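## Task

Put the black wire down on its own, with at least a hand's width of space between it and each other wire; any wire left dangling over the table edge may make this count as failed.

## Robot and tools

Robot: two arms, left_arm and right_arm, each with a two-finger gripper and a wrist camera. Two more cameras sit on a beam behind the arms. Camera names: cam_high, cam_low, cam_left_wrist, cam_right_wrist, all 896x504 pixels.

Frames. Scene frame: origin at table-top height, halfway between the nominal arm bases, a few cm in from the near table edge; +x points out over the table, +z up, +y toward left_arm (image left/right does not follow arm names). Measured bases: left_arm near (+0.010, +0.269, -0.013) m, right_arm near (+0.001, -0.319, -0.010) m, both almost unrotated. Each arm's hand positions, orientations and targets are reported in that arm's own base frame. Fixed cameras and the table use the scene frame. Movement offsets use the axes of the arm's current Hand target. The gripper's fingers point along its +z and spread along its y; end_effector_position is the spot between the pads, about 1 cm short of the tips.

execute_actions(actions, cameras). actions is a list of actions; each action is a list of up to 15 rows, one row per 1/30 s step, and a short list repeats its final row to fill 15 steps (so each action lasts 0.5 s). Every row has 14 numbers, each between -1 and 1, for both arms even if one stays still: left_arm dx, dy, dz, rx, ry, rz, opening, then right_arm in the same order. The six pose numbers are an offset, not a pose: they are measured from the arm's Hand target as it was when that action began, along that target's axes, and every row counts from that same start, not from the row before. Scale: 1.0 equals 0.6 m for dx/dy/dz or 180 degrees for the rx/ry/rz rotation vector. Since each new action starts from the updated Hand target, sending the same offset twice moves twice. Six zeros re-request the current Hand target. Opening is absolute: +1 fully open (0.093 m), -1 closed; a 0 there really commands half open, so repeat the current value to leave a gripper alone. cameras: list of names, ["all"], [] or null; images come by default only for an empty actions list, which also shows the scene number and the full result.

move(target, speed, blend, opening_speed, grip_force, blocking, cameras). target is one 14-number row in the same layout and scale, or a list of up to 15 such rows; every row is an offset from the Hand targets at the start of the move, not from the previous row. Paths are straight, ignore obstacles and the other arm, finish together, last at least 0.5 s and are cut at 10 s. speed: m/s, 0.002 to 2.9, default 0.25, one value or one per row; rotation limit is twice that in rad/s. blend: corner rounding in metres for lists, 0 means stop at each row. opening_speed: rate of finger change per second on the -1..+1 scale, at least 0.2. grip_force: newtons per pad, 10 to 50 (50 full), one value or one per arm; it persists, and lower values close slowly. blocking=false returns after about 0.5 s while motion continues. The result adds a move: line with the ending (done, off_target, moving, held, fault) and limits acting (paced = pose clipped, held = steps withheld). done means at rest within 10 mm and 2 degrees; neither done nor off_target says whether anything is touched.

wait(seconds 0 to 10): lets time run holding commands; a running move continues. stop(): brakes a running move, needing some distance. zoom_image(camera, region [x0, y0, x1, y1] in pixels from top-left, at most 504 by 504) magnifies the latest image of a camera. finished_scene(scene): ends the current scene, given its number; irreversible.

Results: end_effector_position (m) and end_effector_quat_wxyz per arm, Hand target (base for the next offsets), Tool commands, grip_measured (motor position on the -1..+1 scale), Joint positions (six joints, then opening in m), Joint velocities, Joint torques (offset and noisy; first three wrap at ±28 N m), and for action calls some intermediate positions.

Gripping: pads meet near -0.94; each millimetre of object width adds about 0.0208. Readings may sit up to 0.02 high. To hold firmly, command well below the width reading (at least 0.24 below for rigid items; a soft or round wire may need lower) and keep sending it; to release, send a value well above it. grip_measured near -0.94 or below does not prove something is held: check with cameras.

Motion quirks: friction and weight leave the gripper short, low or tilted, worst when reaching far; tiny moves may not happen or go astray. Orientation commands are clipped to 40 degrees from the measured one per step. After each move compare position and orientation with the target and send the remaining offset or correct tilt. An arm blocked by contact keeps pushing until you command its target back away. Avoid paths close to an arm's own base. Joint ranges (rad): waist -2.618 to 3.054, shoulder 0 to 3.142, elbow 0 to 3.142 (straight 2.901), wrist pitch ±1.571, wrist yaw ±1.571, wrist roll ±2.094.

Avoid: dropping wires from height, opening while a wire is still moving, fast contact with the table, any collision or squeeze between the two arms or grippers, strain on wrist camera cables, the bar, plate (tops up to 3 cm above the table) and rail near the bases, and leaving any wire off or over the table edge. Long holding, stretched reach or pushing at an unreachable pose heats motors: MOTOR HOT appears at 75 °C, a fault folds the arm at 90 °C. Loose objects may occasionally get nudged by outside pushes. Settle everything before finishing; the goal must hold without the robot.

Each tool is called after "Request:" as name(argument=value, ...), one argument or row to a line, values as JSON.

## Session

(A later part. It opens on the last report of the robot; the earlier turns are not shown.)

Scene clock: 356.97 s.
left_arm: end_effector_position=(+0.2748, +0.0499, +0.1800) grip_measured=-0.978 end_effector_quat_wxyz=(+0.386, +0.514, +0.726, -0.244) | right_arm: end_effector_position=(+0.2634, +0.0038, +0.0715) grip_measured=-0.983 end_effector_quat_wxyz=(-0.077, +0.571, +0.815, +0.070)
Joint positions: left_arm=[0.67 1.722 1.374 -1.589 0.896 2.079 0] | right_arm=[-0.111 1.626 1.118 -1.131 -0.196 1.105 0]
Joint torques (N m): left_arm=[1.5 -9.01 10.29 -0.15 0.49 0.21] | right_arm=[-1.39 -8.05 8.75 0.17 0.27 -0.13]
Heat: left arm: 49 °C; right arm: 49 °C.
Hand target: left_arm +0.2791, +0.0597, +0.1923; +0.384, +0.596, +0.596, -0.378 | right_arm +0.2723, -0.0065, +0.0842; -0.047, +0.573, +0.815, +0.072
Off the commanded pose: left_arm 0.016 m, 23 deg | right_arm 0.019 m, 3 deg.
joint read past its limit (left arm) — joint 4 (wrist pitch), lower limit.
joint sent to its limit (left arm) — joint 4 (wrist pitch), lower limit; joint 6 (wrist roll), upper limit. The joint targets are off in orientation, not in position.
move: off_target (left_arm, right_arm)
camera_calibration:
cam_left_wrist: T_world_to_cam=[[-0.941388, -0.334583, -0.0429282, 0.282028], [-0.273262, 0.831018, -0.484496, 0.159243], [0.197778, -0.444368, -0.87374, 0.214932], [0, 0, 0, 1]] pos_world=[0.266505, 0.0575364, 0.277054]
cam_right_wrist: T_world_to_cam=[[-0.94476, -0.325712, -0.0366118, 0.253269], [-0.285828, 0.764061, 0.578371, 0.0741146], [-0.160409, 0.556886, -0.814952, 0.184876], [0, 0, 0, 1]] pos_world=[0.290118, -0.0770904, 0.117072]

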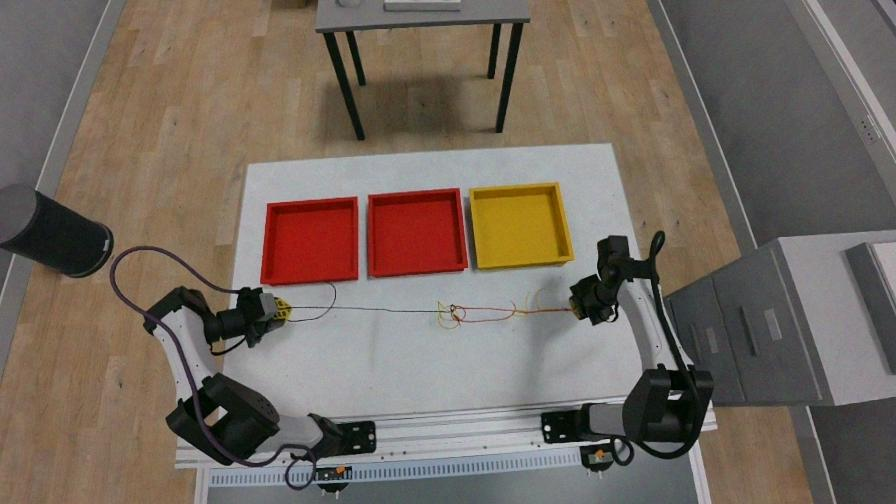

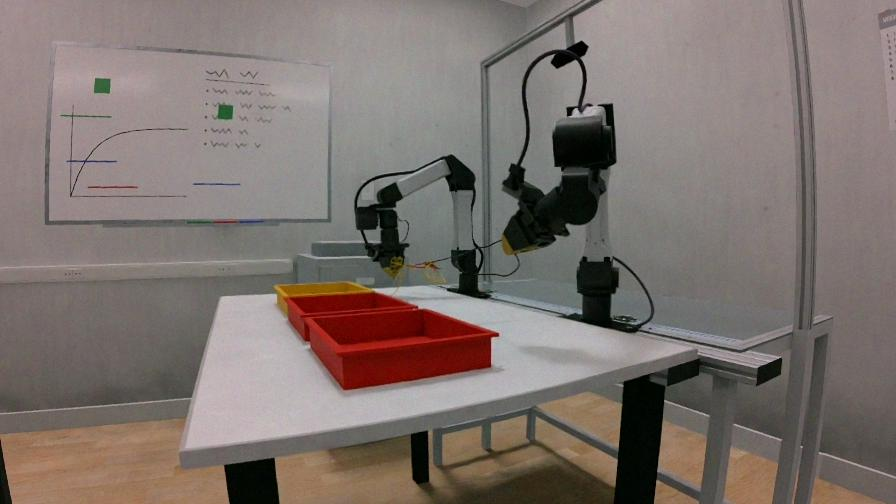

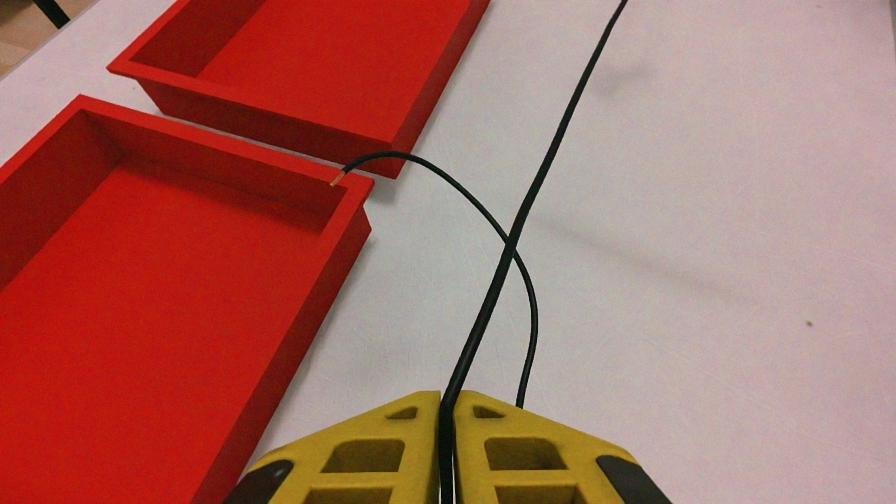

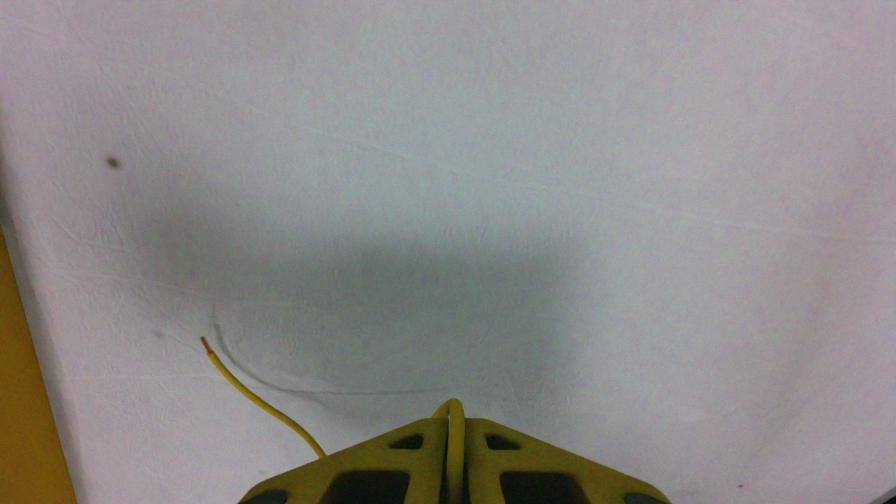

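Request:
move(
  target=[0.0153,0,-0.1396,0,0,0,-1,-0.0903,-0.0322,-0.0322,0,0,0,-1],
  speed=0.08,
  cameras=["all"],
)

Request:
zoom_image(
  camera="cam_high",
  region=[220, 240, 640, 370],
)

Scene clock: 364.57 s.
left_arm: end_effector_position=(+0.2751, +0.1131, +0.2084) grip_measured=-0.978 end_effector_quat_wxyz=(+0.408, +0.483, +0.760, -0.153) | right_arm: end_effector_position=(+0.2590, -0.0218, +0.0997) grip_measured=-0.983 end_effector_quat_wxyz=(-0.107, +0.561, +0.811, +0.128)
Joint positions: left_arm=[0.84 1.718 1.519 -1.61 0.877 2.085 0] | right_arm=[-0.284 1.631 1.212 -1.278 -0.312 0.906 0]
Joint torques (N m): left_arm=[4.29 -6.64 12.49 0.27 0.45 0.13] | right_arm=[-4.6 -4.37 9.33 0.55 1.56 -0.08]
Heat: left arm: 50 °C; right arm: 48 °C.
Hand target: left_arm +0.2785, +0.1396, +0.2190; +0.384, +0.595, +0.596, -0.378 | right_arm +0.2724, -0.0665, +0.0935; -0.047, +0.573, +0.815, +0.072
Off the commanded pose: left_arm 0.029 m, 35 deg | right_arm 0.047 m, 10 deg.
joint read past its limit (left arm) — joint 4 (wrist pitch), lower limit.
joint sent to its limit (left arm) — joint 4 (wrist pitch), lower limit; joint 6 (wrist roll), upper limit. The joint targets are off in orientation, not in position.
move: off_target (left_arm, right_arm)
camera_calibration:
cam_left_wrist: T_world_to_cam=[[-0.86744, -0.470607, -0.161484, 0.324426], [-0.368734, 0.825973, -0.426384, 0.135232], [0.334041, -0.310318, -0.890011, 0.218612], [0, 0, 0, 1]] pos_world=[0.258259, 0.108818, 0.304618]
cam_right_wrist: T_world_to_cam=[[-0.941149, -0.323528, -0.0978177, 0.246951], [-0.30312, 0.679899, 0.667724, 0.0698367], [-0.149521, 0.658078, -0.737954, 0.213098], [0, 0, 0, 1]] pos_world=[0.285449, -0.107822, 0.134781]

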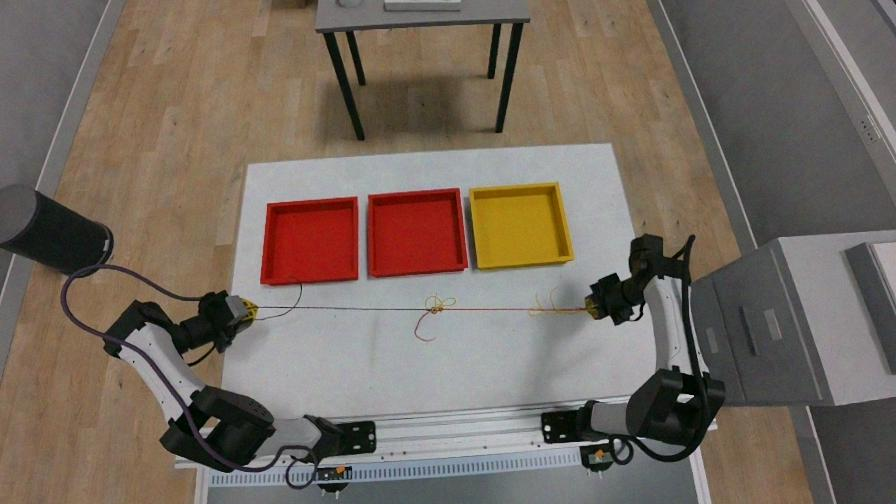

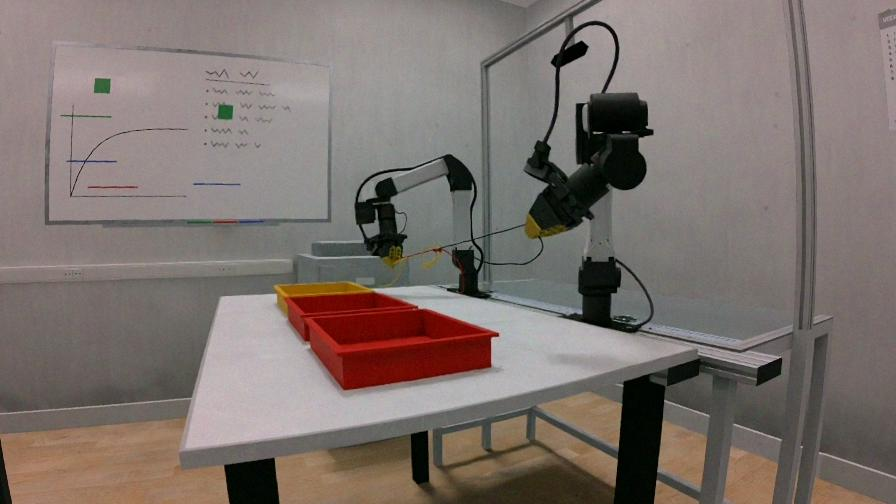

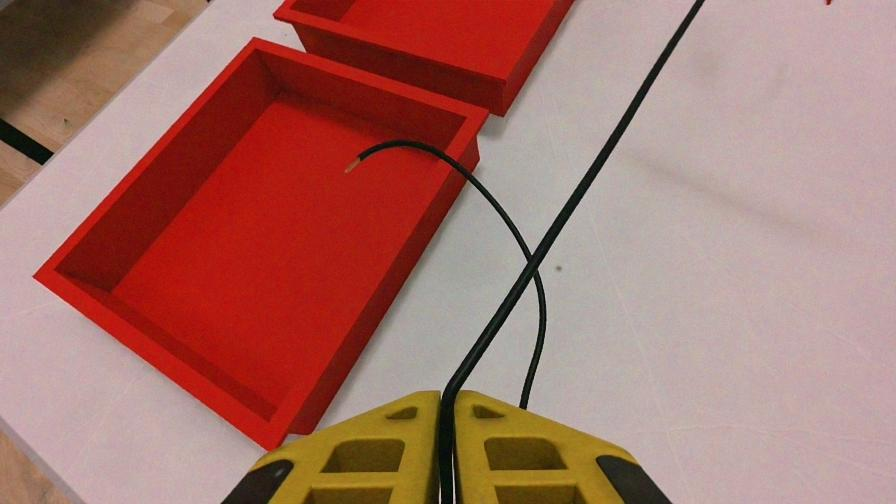

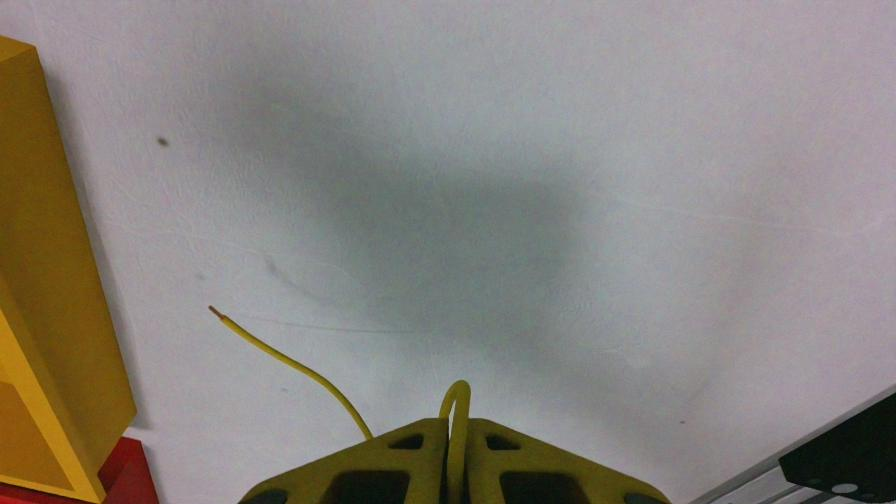

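Scaled by 1.200 from the camera's 896x504 image, which has a finer 1280x720 frame.

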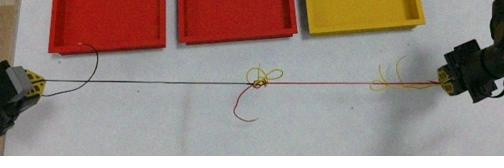

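Request:
move(
  target=[0.0503,0,0.1697,0,0,0,-1,0.0975,0.0348,0.0517,0,0,0,-1],
  speed=0.12,
  cameras=["all"],
)

Request:
zoom_image(
  camera="cam_high",
  region=[370, 270, 510, 350],
)

Request:
zoom_image(
  camera="cam_low",
  region=[380, 200, 560, 320],
)

Scene clock: 376.97 s.
left_arm: end_effector_position=(+0.2804, +0.0610, +0.1542) grip_measured=-0.978 end_effector_quat_wxyz=(+0.345, +0.523, +0.733, -0.266) | right_arm: end_effector_position=(+0.2685, +0.0015, +0.0699) grip_measured=-0.983 end_effector_quat_wxyz=(-0.067, +0.573, +0.814, +0.070)
Joint positions: left_arm=[0.659 1.831 1.421 -1.584 0.823 2.085 0] | right_arm=[-0.112 1.631 1.118 -1.108 -0.188 1.11 0]
Joint torques (N m): left_arm=[-0.21 -6.42 5.38 -0.37 0.48 0.14] | right_arm=[0.79 -7.91 5.24 0.45 0.16 0.21]
Heat: left arm: 53 °C; right arm: 46 °C.
Hand target: left_arm +0.2793, +0.0597, +0.1491; +0.384, +0.595, +0.596, -0.378 | right_arm +0.2723, +0.0000, +0.0735; -0.047, +0.573, +0.815, +0.072
Off the commanded pose: left_arm 0.006 m, 22 deg | right_arm 0.006 m, 2 deg.
joint read past its limit (left arm) — joint 4 (wrist pitch), lower limit.
joint sent to its limit (left arm) — joint 4 (wrist pitch), lower limit; joint 6 (wrist roll), upper limit. The joint targets are off in orientation, not in position.
move: off_target (left_arm)
camera_calibration:
cam_left_wrist: T_world_to_cam=[[-0.955281, -0.294337, 0.0283544, 0.280324], [-0.275648, 0.851692, -0.44569, 0.132525], [0.107034, -0.433575, -0.894738, 0.224292], [0, 0, 0, 1]] pos_world=[0.280311, 0.0668867, 0.251799]
cam_right_wrist: T_world_to_cam=[[-0.946077, -0.32033, -0.0482423, 0.25835], [-0.290252, 0.772102, 0.565342, 0.0803971], [-0.143848, 0.54886, -0.823445, 0.181787], [0, 0, 0, 1]] pos_world=[0.293904, -0.0790933, 0.116703]

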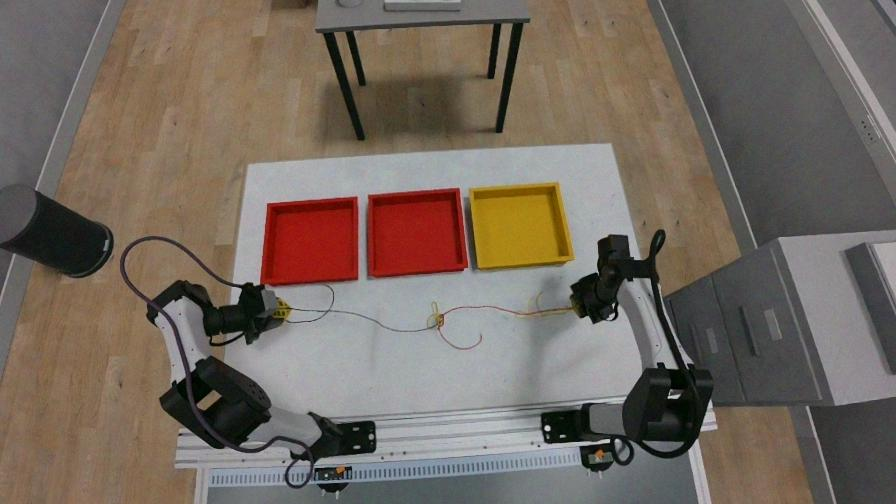

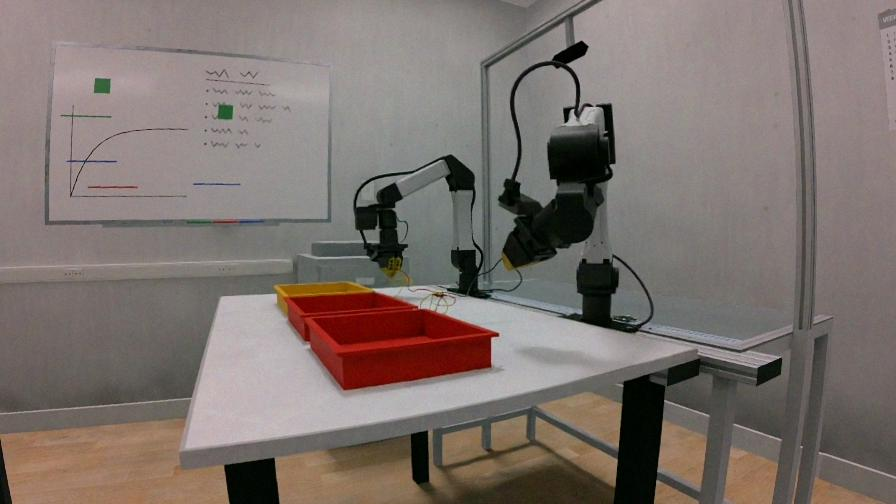

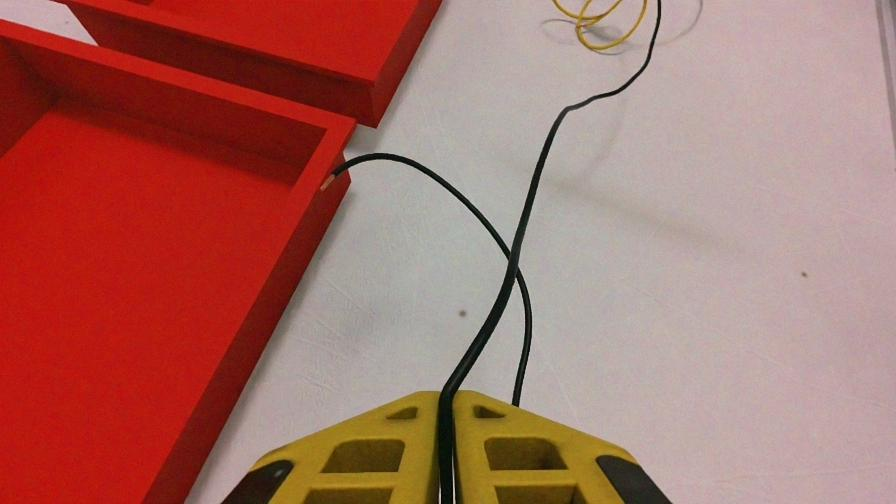

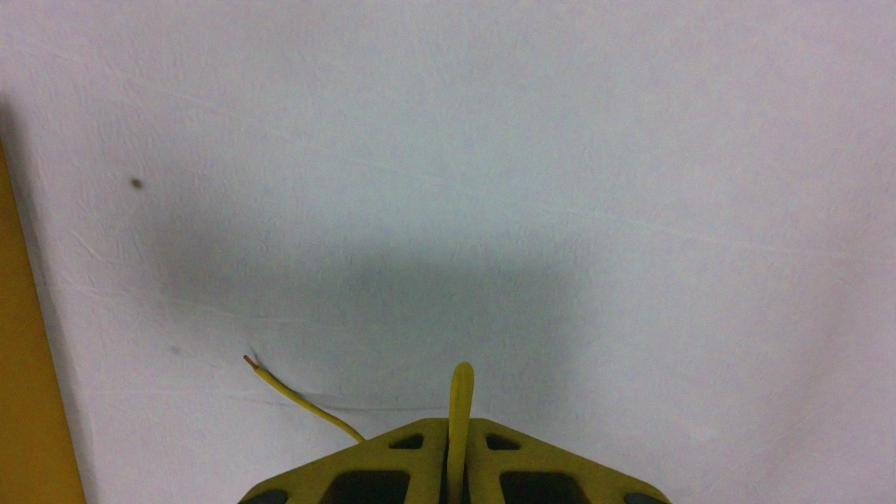

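Scaled by 3.600 from the camera's 896x504 image, which has a finer 1280x720 frame.

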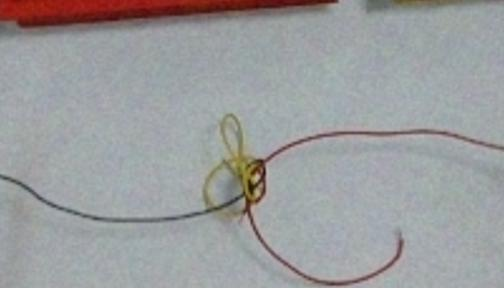

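Scaled by 2.800 from the camera's 896x504 image, which has a finer 1280x720 frame.

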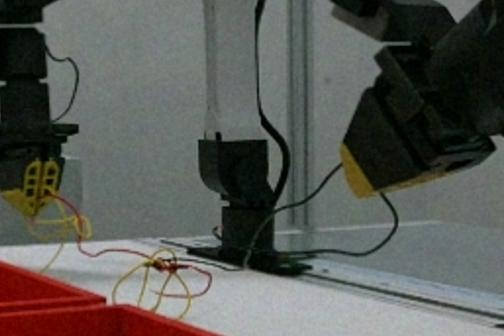

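Request:
move(
  target=[
    [0,0,0,0,0,0,-1,-0.0128,-0.0045,0.0788,0,0,0,-1],
    [0,0,0,0,0,0,-1,-0.0128,-0.0045,0.0788,0,0,0,-0.5],
    [0,0,0,0,0,0,-1,0.016,0.0057,-0.0985,0,0,0,-0.5],
    [0,0,0,0,0,0,-1,0.4483,0.1877,-0.0202,0,0,-0.139,-0.5],
  ],
  speed=[0.1,0.1,0.12,0.2],
  blend=[0,0,0.02,0],
  opening_speed=1.0,
  cameras=["all"],
)

Request:
zoom_image(
  camera="cam_right_wrist",
  region=[200, 100, 700, 504],
)

Scene clock: 400.57 s.
left_arm: end_effector_position=(+0.2804, +0.0610, +0.1542) grip_measured=-0.978 end_effector_quat_wxyz=(+0.345, +0.523, +0.733, -0.266) | right_arm: end_effector_position=(+0.2808, +0.2844, +0.1326) grip_measured=-0.501 end_effector_quat_wxyz=(-0.039, +0.377, +0.922, +0.081)
Joint positions: left_arm=[0.659 1.831 1.421 -1.584 0.823 2.085 0] | right_arm=[0.733 1.959 1.774 -1.272 -0.14 1.518 0.021]
Joint torques (N m): left_arm=[-0.16 -6.3 5.33 -0.34 0.46 0.1] | right_arm=[0.09 -7.83 9.02 0.38 0.2 0.17]
Heat: left arm: 50 °C; right arm: 46 °C.
Hand target: left_arm +0.2794, +0.0598, +0.1490; +0.384, +0.595, +0.596, -0.378 | right_arm +0.2870, +0.2849, +0.1352; -0.030, +0.383, +0.920, +0.080
Off the commanded pose: left_arm 0.005 m, 22 deg | right_arm 0.007 m, 1 deg.
joint read past its limit (left arm) — joint 4 (wrist pitch), lower limit.
joint sent to its limit (left arm) — joint 4 (wrist pitch), lower limit; joint 6 (wrist roll), upper limit. The joint targets are off in orientation, not in position.
move: off_target (left_arm)
camera_calibration:
cam_left_wrist: T_world_to_cam=[[-0.955339, -0.294173, 0.0280995, 0.280425], [-0.275447, 0.851995, -0.445234, 0.132205], [0.107035, -0.433089, -0.894973, 0.224272], [0, 0, 0, 1]] pos_world=[0.280311, 0.0669849, 0.2517]
cam_right_wrist: T_world_to_cam=[[-0.709974, -0.691711, -0.132183, 0.414178], [-0.645597, 0.564315, 0.514542, -0.00434643], [-0.281322, 0.450649, -0.847215, 0.149534], [0, 0, 0, 1]] pos_world=[0.333317, 0.221557, 0.183672]

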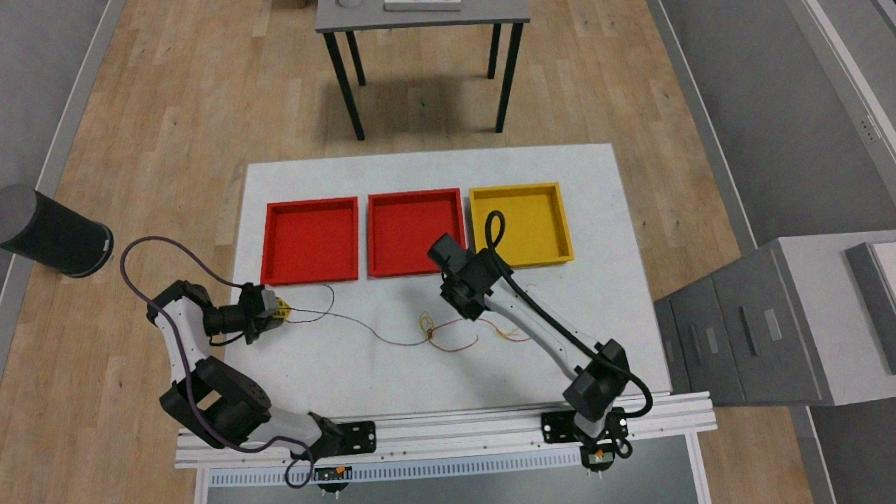

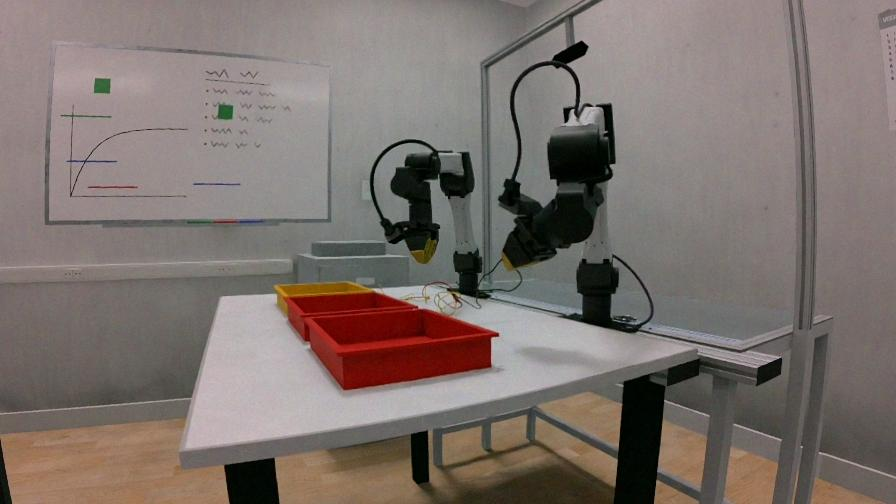

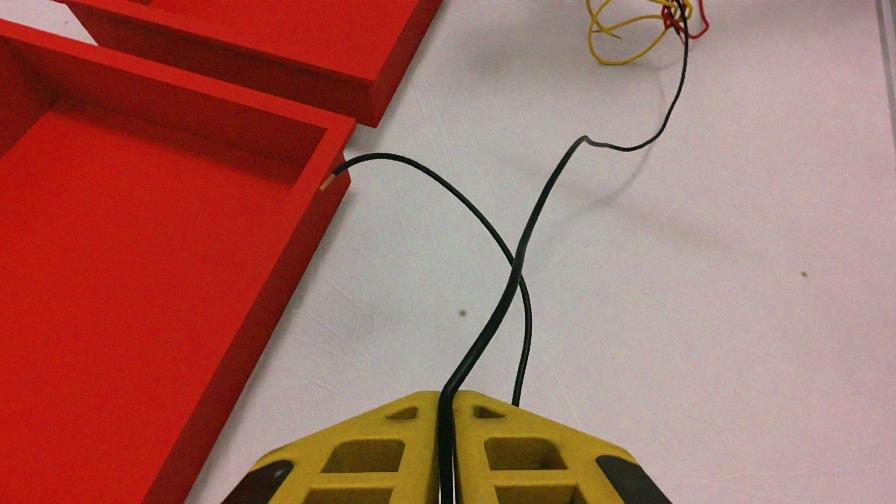

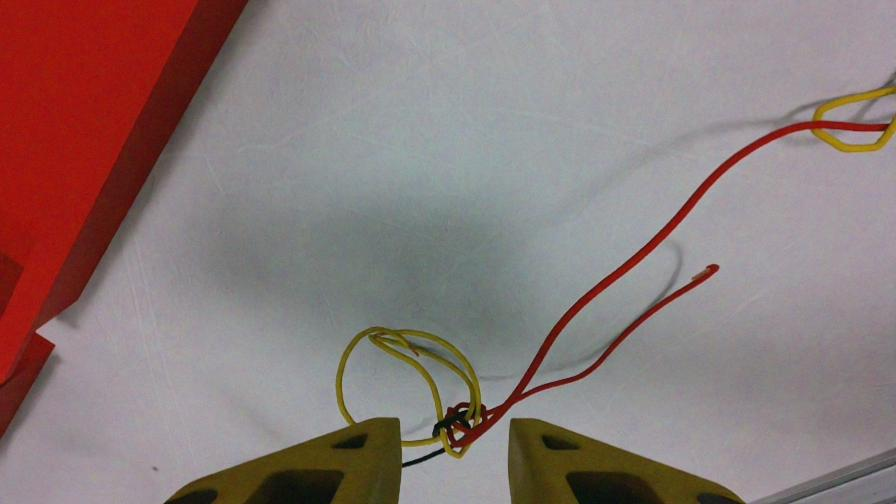

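Scaled by 1.008 from the camera's 896x504 image, which has a finer 1280x720 frame.

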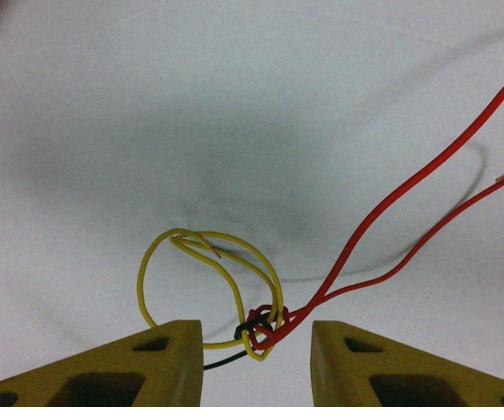

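Request:
execute_actions(
  actions=[],
  cameras=["all"],
)

Request:
zoom_image(
  camera="cam_right_wrist",
  region=[300, 230, 750, 504],
)

Request:
zoom_image(
  camera="cam_high",
  region=[330, 230, 630, 400],
)

Scene clock: 447.30 s.
left_arm: end_effector_position=(+0.2804, +0.0610, +0.1542) grip_measured=-0.978 end_effector_quat_wxyz=(+0.345, +0.523, +0.733, -0.266) | right_arm: end_effector_position=(+0.2808, +0.2843, +0.1326) grip_measured=-0.501 end_effector_quat_wxyz=(-0.039, +0.377, +0.922, +0.081)
Joint positions: left_arm=[0.659 1.831 1.421 -1.584 0.823 2.085 0] | right_arm=[0.733 1.959 1.774 -1.273 -0.14 1.518 0.021]
Joint velocities: within noise
Joint torques (N m): left_arm=[-0.27 -6.42 5.44 -0.33 0.49 0.12] | right_arm=[-0.32 -7.86 8.95 0.4 0.19 0.15]
Heat: left arm: 48 °C; right arm: 48 °C.
Hand target: left_arm +0.2794, +0.0598, +0.1490; +0.384, +0.595, +0.596, -0.378 | right_arm +0.2870, +0.2849, +0.1352; -0.030, +0.383, +0.920, +0.080
Tool commands: left_gripper/opening=-1.0 right_gripper/opening=-0.5
Off the commanded pose: left_arm 0.005 m, 22 deg | right_arm 0.007 m, 1 deg.
joint read past its limit (left arm) — joint 4 (wrist pitch), lower limit.
camera_calibration:
cam_left_wrist: T_world_to_cam=[[-0.955339, -0.294173, 0.0280995, 0.280425], [-0.275447, 0.851995, -0.445234, 0.132205], [0.107035, -0.433089, -0.894973, 0.224272], [0, 0, 0, 1]] pos_world=[0.280311, 0.0669849, 0.2517]
cam_right_wrist: T_world_to_cam=[[-0.710044, -0.691715, -0.131785, 0.41406], [-0.645528, 0.564658, 0.514252, -0.00433647], [-0.281302, 0.450213, -0.847454, 0.149714], [0, 0, 0, 1]] pos_world=[0.333317, 0.221457, 0.183673]

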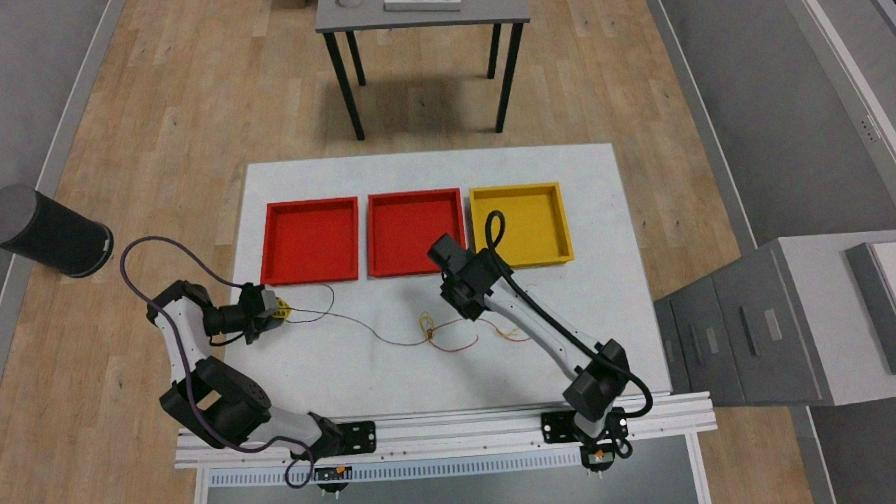

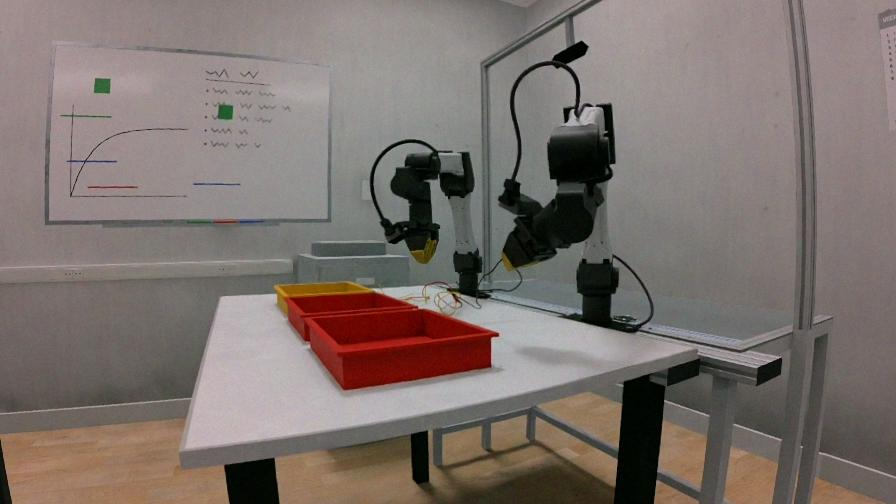

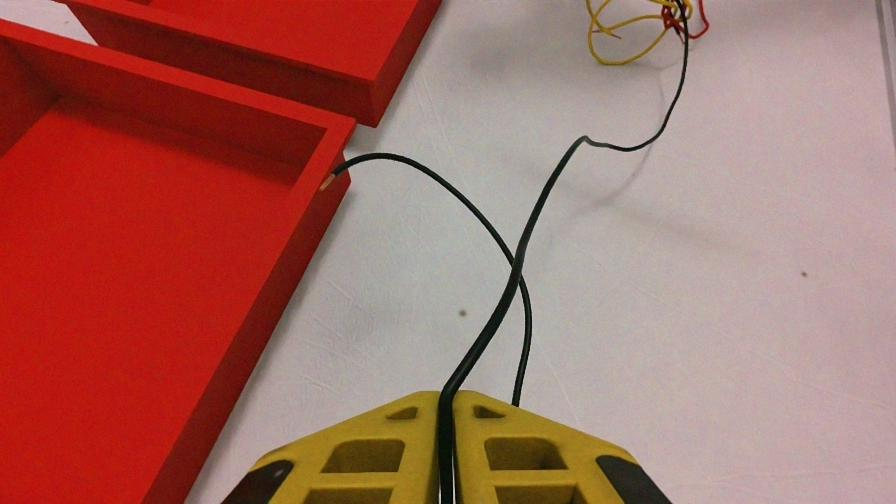

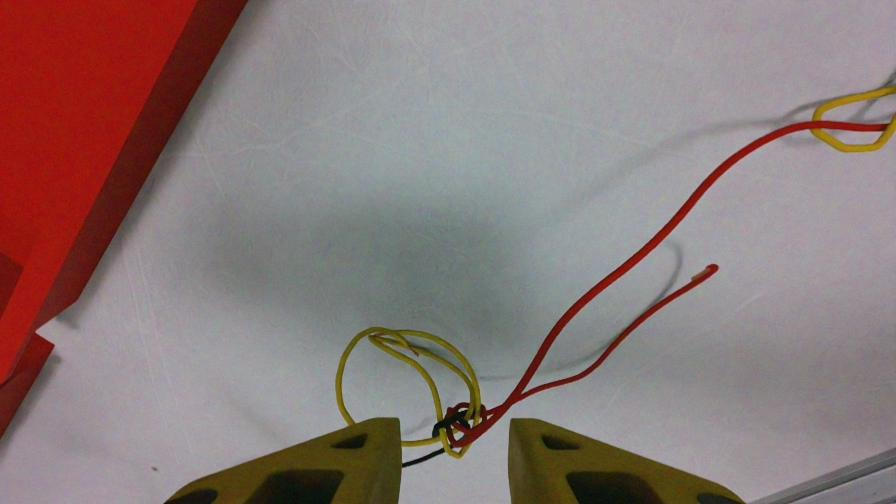

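Scaled by 1.120 from the camera's 896x504 image, which has a finer 1280x720 frame.

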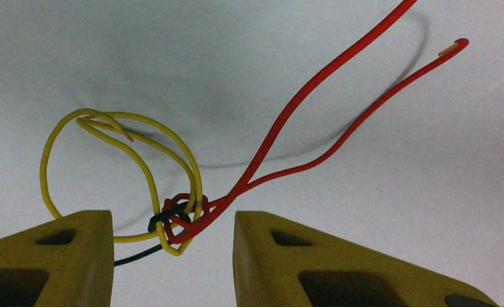

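Scaled by 1.680 from the camera's 896x504 image, which has a finer 1280x720 frame.

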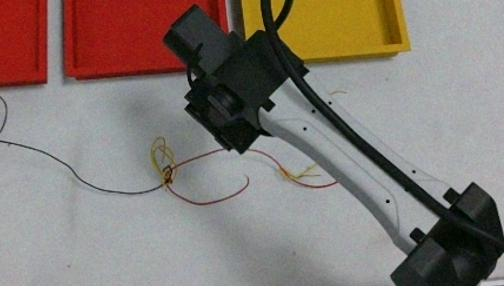

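Request:
move(
  target=[0,0,0,0,0,0,-1,0.19,-0.016,0.114,0,0,0,-0.5],
  cameras=["cam_right_wrist","cam_left_wrist"],
)

Request:
zoom_image(
  camera="cam_right_wrist",
  region=[300, 100, 700, 400],
)

Scene clock: 462.03 s.
left_arm: end_effector_position=(+0.2804, +0.0610, +0.1542) grip_measured=-0.978 end_effector_quat_wxyz=(+0.345, +0.523, +0.733, -0.266) | right_arm: end_effector_position=(+0.1943, +0.3699, +0.0849) grip_measured=-0.501 end_effector_quat_wxyz=(-0.039, +0.375, +0.923, +0.080)
Joint positions: left_arm=[0.659 1.831 1.421 -1.584 0.823 2.085 0] | right_arm=[1.047 2.005 1.649 -1.066 -0.099 1.827 0.021]
Joint torques (N m): left_arm=[-0.25 -6.37 5.27 -0.32 0.5 0.11] | right_arm=[-0.25 -8.55 5.86 0.67 0.24 0.07]
Heat: left arm: 47 °C; right arm: 49 °C.
Hand target: left_arm +0.2794, +0.0598, +0.1490; +0.384, +0.595, +0.596, -0.378 | right_arm +0.2003, +0.3697, +0.0799; -0.030, +0.383, +0.920, +0.080
Off the commanded pose: left_arm 0.005 m, 22 deg | right_arm 0.008 m, 1 deg.
joint read past its limit (left arm) — joint 4 (wrist pitch), lower limit.
joint sent to its limit (left arm) — joint 4 (wrist pitch), lower limit; joint 6 (wrist roll), upper limit. The joint targets are off in orientation, not in position.
move: off_target (left_arm)
camera_calibration:
cam_left_wrist: T_world_to_cam=[[-0.955339, -0.294173, 0.0280995, 0.280425], [-0.275447, 0.851995, -0.445234, 0.132205], [0.107035, -0.433089, -0.894973, 0.224272], [0, 0, 0, 1]] pos_world=[0.280311, 0.0669849, 0.2517]
cam_right_wrist: T_world_to_cam=[[-0.707012, -0.69511, -0.130218, 0.406094], [-0.647581, 0.562339, 0.514212, -0.0826562], [-0.284207, 0.447881, -0.84772, 0.048001], [0, 0, 0, 1]] pos_world=[0.247229, 0.307262, 0.136075]
Images, in order (width x height): cam_left_wrist 896x504, cam_right_wrist 896x504.

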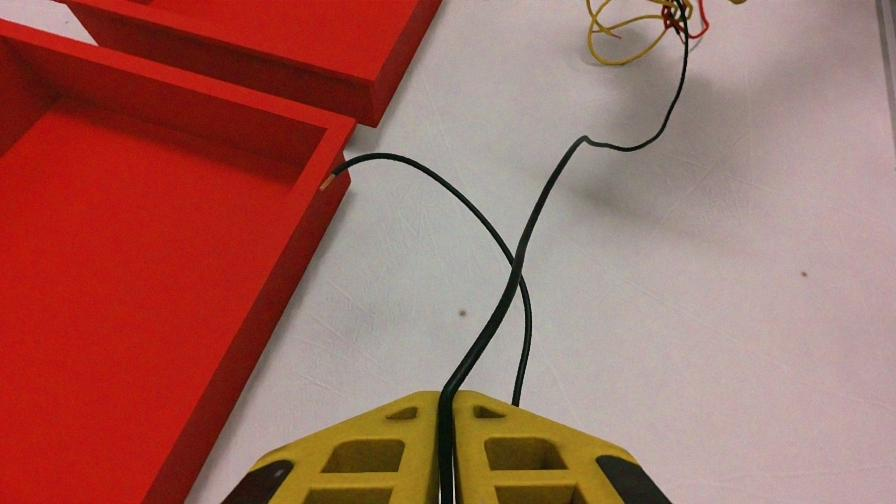

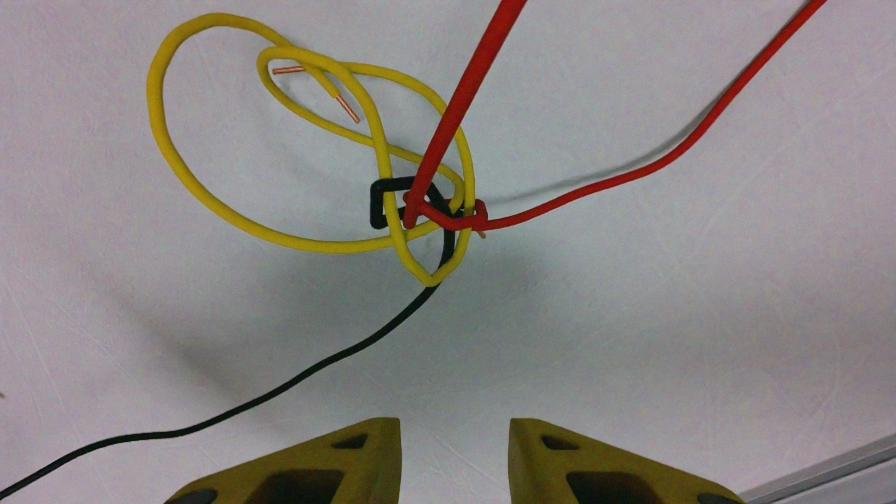

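Scaled by 1.260 from the camera's 896x504 image, which has a finer 1280x720 frame.

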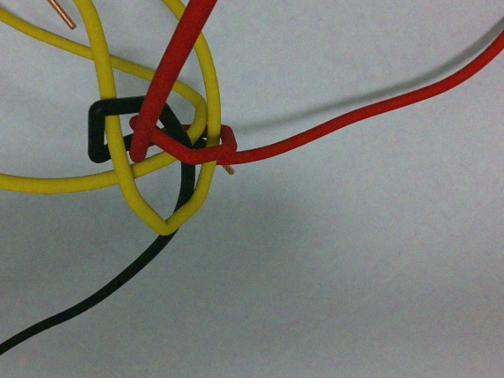

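Request:
zoom_image(
  camera="cam_right_wrist",
  region=[350, 150, 510, 300],
)

Scaled by 3.150 from the camera's 896x504 image, which has a finer 1280x720 frame.

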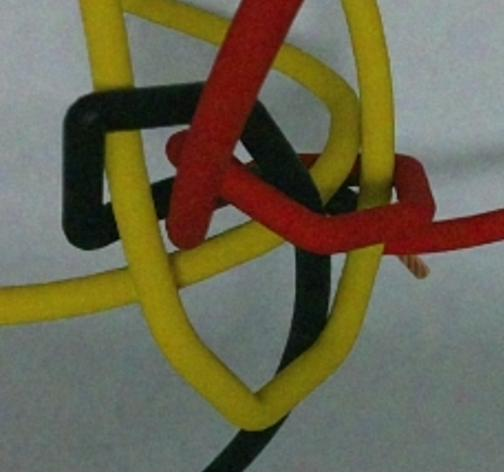

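Request:
execute_actions(
  actions=[],
  cameras=["cam_low","cam_right_wrist"],
)

Request:
zoom_image(
  camera="cam_low",
  region=[370, 230, 530, 330],
)

Request:
zoom_image(
  camera="cam_right_wrist",
  region=[390, 160, 490, 260],
)

Scene clock: 517.23 s.
left_arm: end_effector_position=(+0.2804, +0.0610, +0.1542) grip_measured=-0.978 end_effector_quat_wxyz=(+0.345, +0.523, +0.733, -0.266) | right_arm: end_effector_position=(+0.1944, +0.3699, +0.0849) grip_measured=-0.501 end_effector_quat_wxyz=(-0.039, +0.376, +0.922, +0.080)
Joint positions: left_arm=[0.659 1.831 1.421 -1.584 0.823 2.085 0] | right_arm=[1.047 2.005 1.649 -1.066 -0.098 1.828 0.021]
Joint velocities: within noise
Joint torques (N m): left_arm=[-0.12 -6.34 5.31 -0.36 0.52 0.13] | right_arm=[-0.27 -8.1 5.74 0.74 0.22 0.05]
Heat: left arm: 46 °C; right arm: 50 °C.
Hand target: left_arm +0.2794, +0.0598, +0.1490; +0.384, +0.595, +0.596, -0.378 | right_arm +0.2003, +0.3697, +0.0799; -0.030, +0.383, +0.920, +0.080
Tool commands: left_gripper/opening=-1.0 right_gripper/opening=-0.5
Off the commanded pose: left_arm 0.005 m, 22 deg | right_arm 0.008 m, 1 deg.
joint read past its limit (left arm) — joint 4 (wrist pitch), lower limit.
camera_calibration:
cam_right_wrist: T_world_to_cam=[[-0.707531, -0.694506, -0.130616, 0.406089], [-0.647327, 0.562793, 0.514035, -0.0828353], [-0.283491, 0.448247, -0.847766, 0.0477177], [0, 0, 0, 1]] pos_world=[0.247227, 0.307261, 0.136075]
Images, in order (width x height): cam_low 896x504, cam_right_wrist 896x504.

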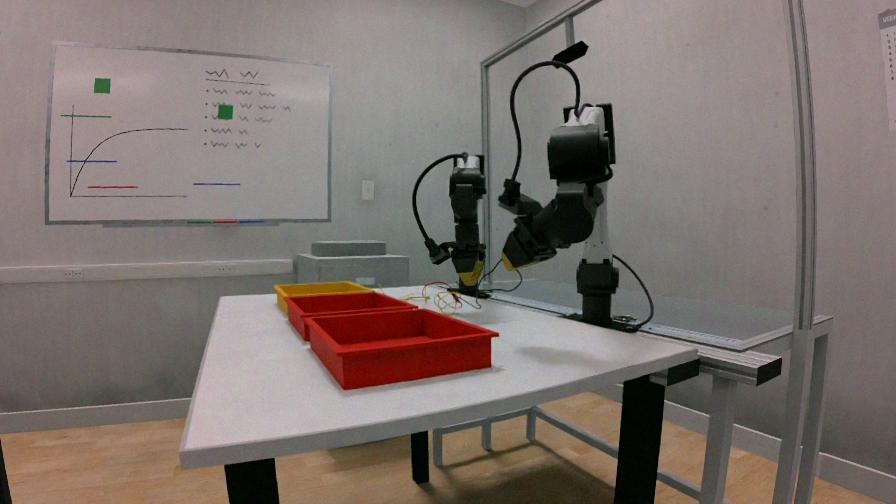

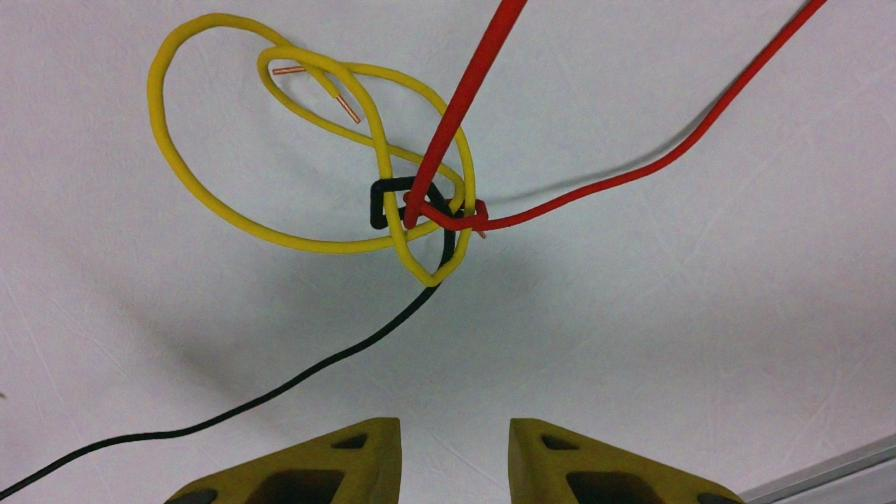

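Scaled by 3.150 from the camera's 896x504 image, which has a finer 1280x720 frame.

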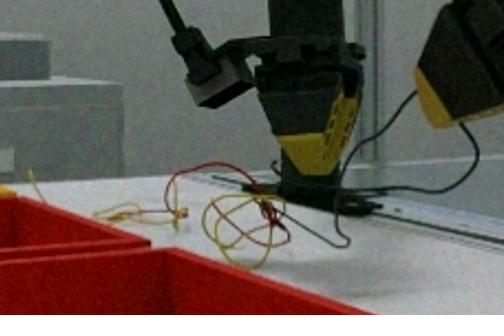

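Scaled by 5.040 from the camera's 896x504 image, which has a finer 1280x720 frame.

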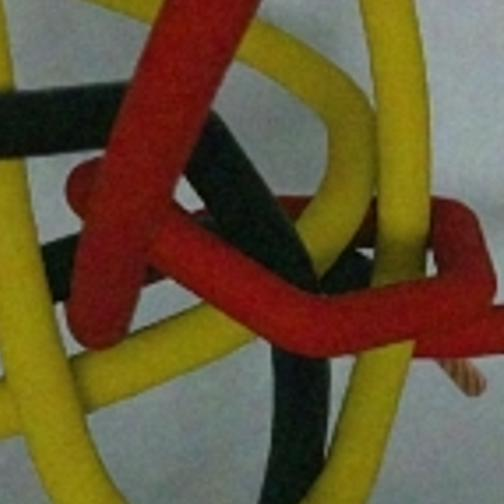

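Request:
move(
  target=[
    [0,0,0,0,0,0,-1,-0.04,0.005,-0.063,0,0,0,-0.5],
    [0,0,0,0,0,0,-1,-0.04,0.005,-0.063,0,0,-0.75,-0.5],
  ],
  speed=[0.25,0.5],
  blend=0.01,
  cameras=["cam_right_wrist"],
)

Request:
zoom_image(
  camera="cam_right_wrist",
  region=[350, 150, 550, 350],
)

Scene clock: 542.30 s.
left_arm: end_effector_position=(+0.2804, +0.0610, +0.1542) grip_measured=-0.978 end_effector_quat_wxyz=(+0.345, +0.523, +0.733, -0.266) | right_arm: end_effector_position=(+0.2135, +0.3445, +0.0937) grip_measured=-0.501 end_effector_quat_wxyz=(-0.036, +0.702, -0.709, -0.055)
Joint positions: left_arm=[0.659 1.831 1.421 -1.584 0.823 2.085 0] | right_arm=[0.977 2.005 1.691 -1.164 -0.095 -0.58 0.021]
Joint torques (N m): left_arm=[-0.2 -6.39 5.33 -0.37 0.52 0.11] | right_arm=[-0.25 -11.85 9.03 0.41 0 0.03]
Heat: left arm: 46 °C; right arm: 52 °C.
Hand target: left_arm +0.2794, +0.0598, +0.1490; +0.384, +0.595, +0.596, -0.378 | right_arm +0.2191, +0.3485, +0.1148; -0.062, +0.703, -0.706, -0.059
Off the commanded pose: left_arm 0.005 m, 22 deg | right_arm 0.022 m, 3 deg.
joint read past its limit (left arm) — joint 4 (wrist pitch), lower limit.
joint sent to its limit (left arm) — joint 4 (wrist pitch), lower limit; joint 6 (wrist roll), upper limit. The joint targets are off in orientation, not in position.
move: off_target (left_arm, right_arm)
camera_calibration:
cam_right_wrist: T_world_to_cam=[[0.998931, -0.0174028, -0.0428308, -0.202719], [-0.00483445, -0.960688, 0.277589, 0.349039], [-0.0459779, -0.277085, -0.959745, 0.281612], [0, 0, 0, 1]] pos_world=[0.217138, 0.40982, 0.164703]
Images, in order (width x height): cam_right_wrist 896x504.

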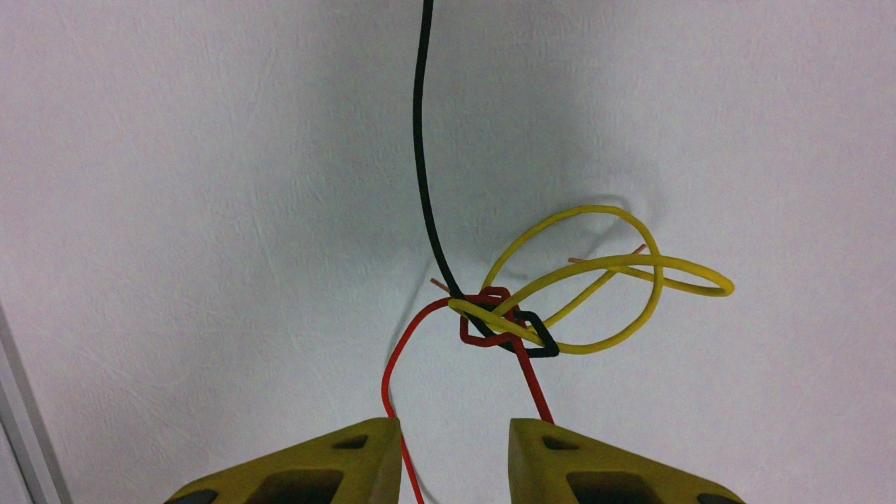

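Scaled by 2.520 from the camera's 896x504 image, which has a finer 1280x720 frame.

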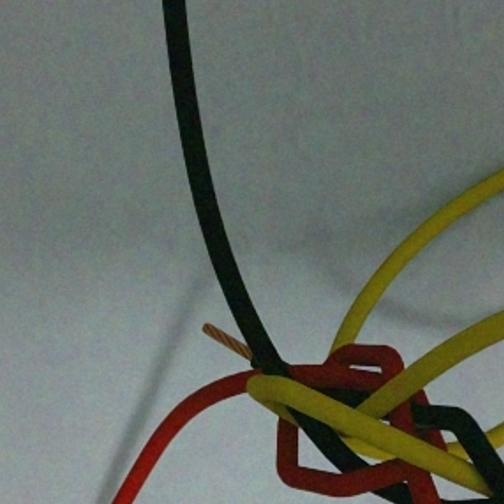

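Request:
zoom_image(
  camera="cam_right_wrist",
  region=[425, 260, 575, 370],
)

Scaled by 3.360 from the camera's 896x504 image, which has a finer 1280x720 frame.

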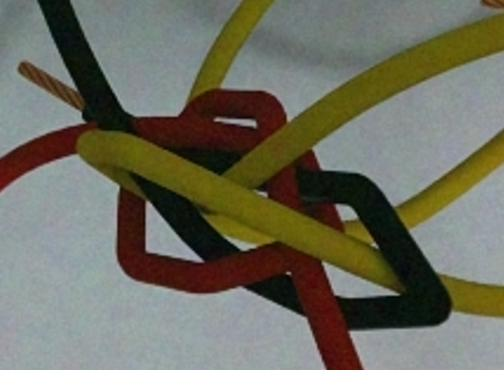

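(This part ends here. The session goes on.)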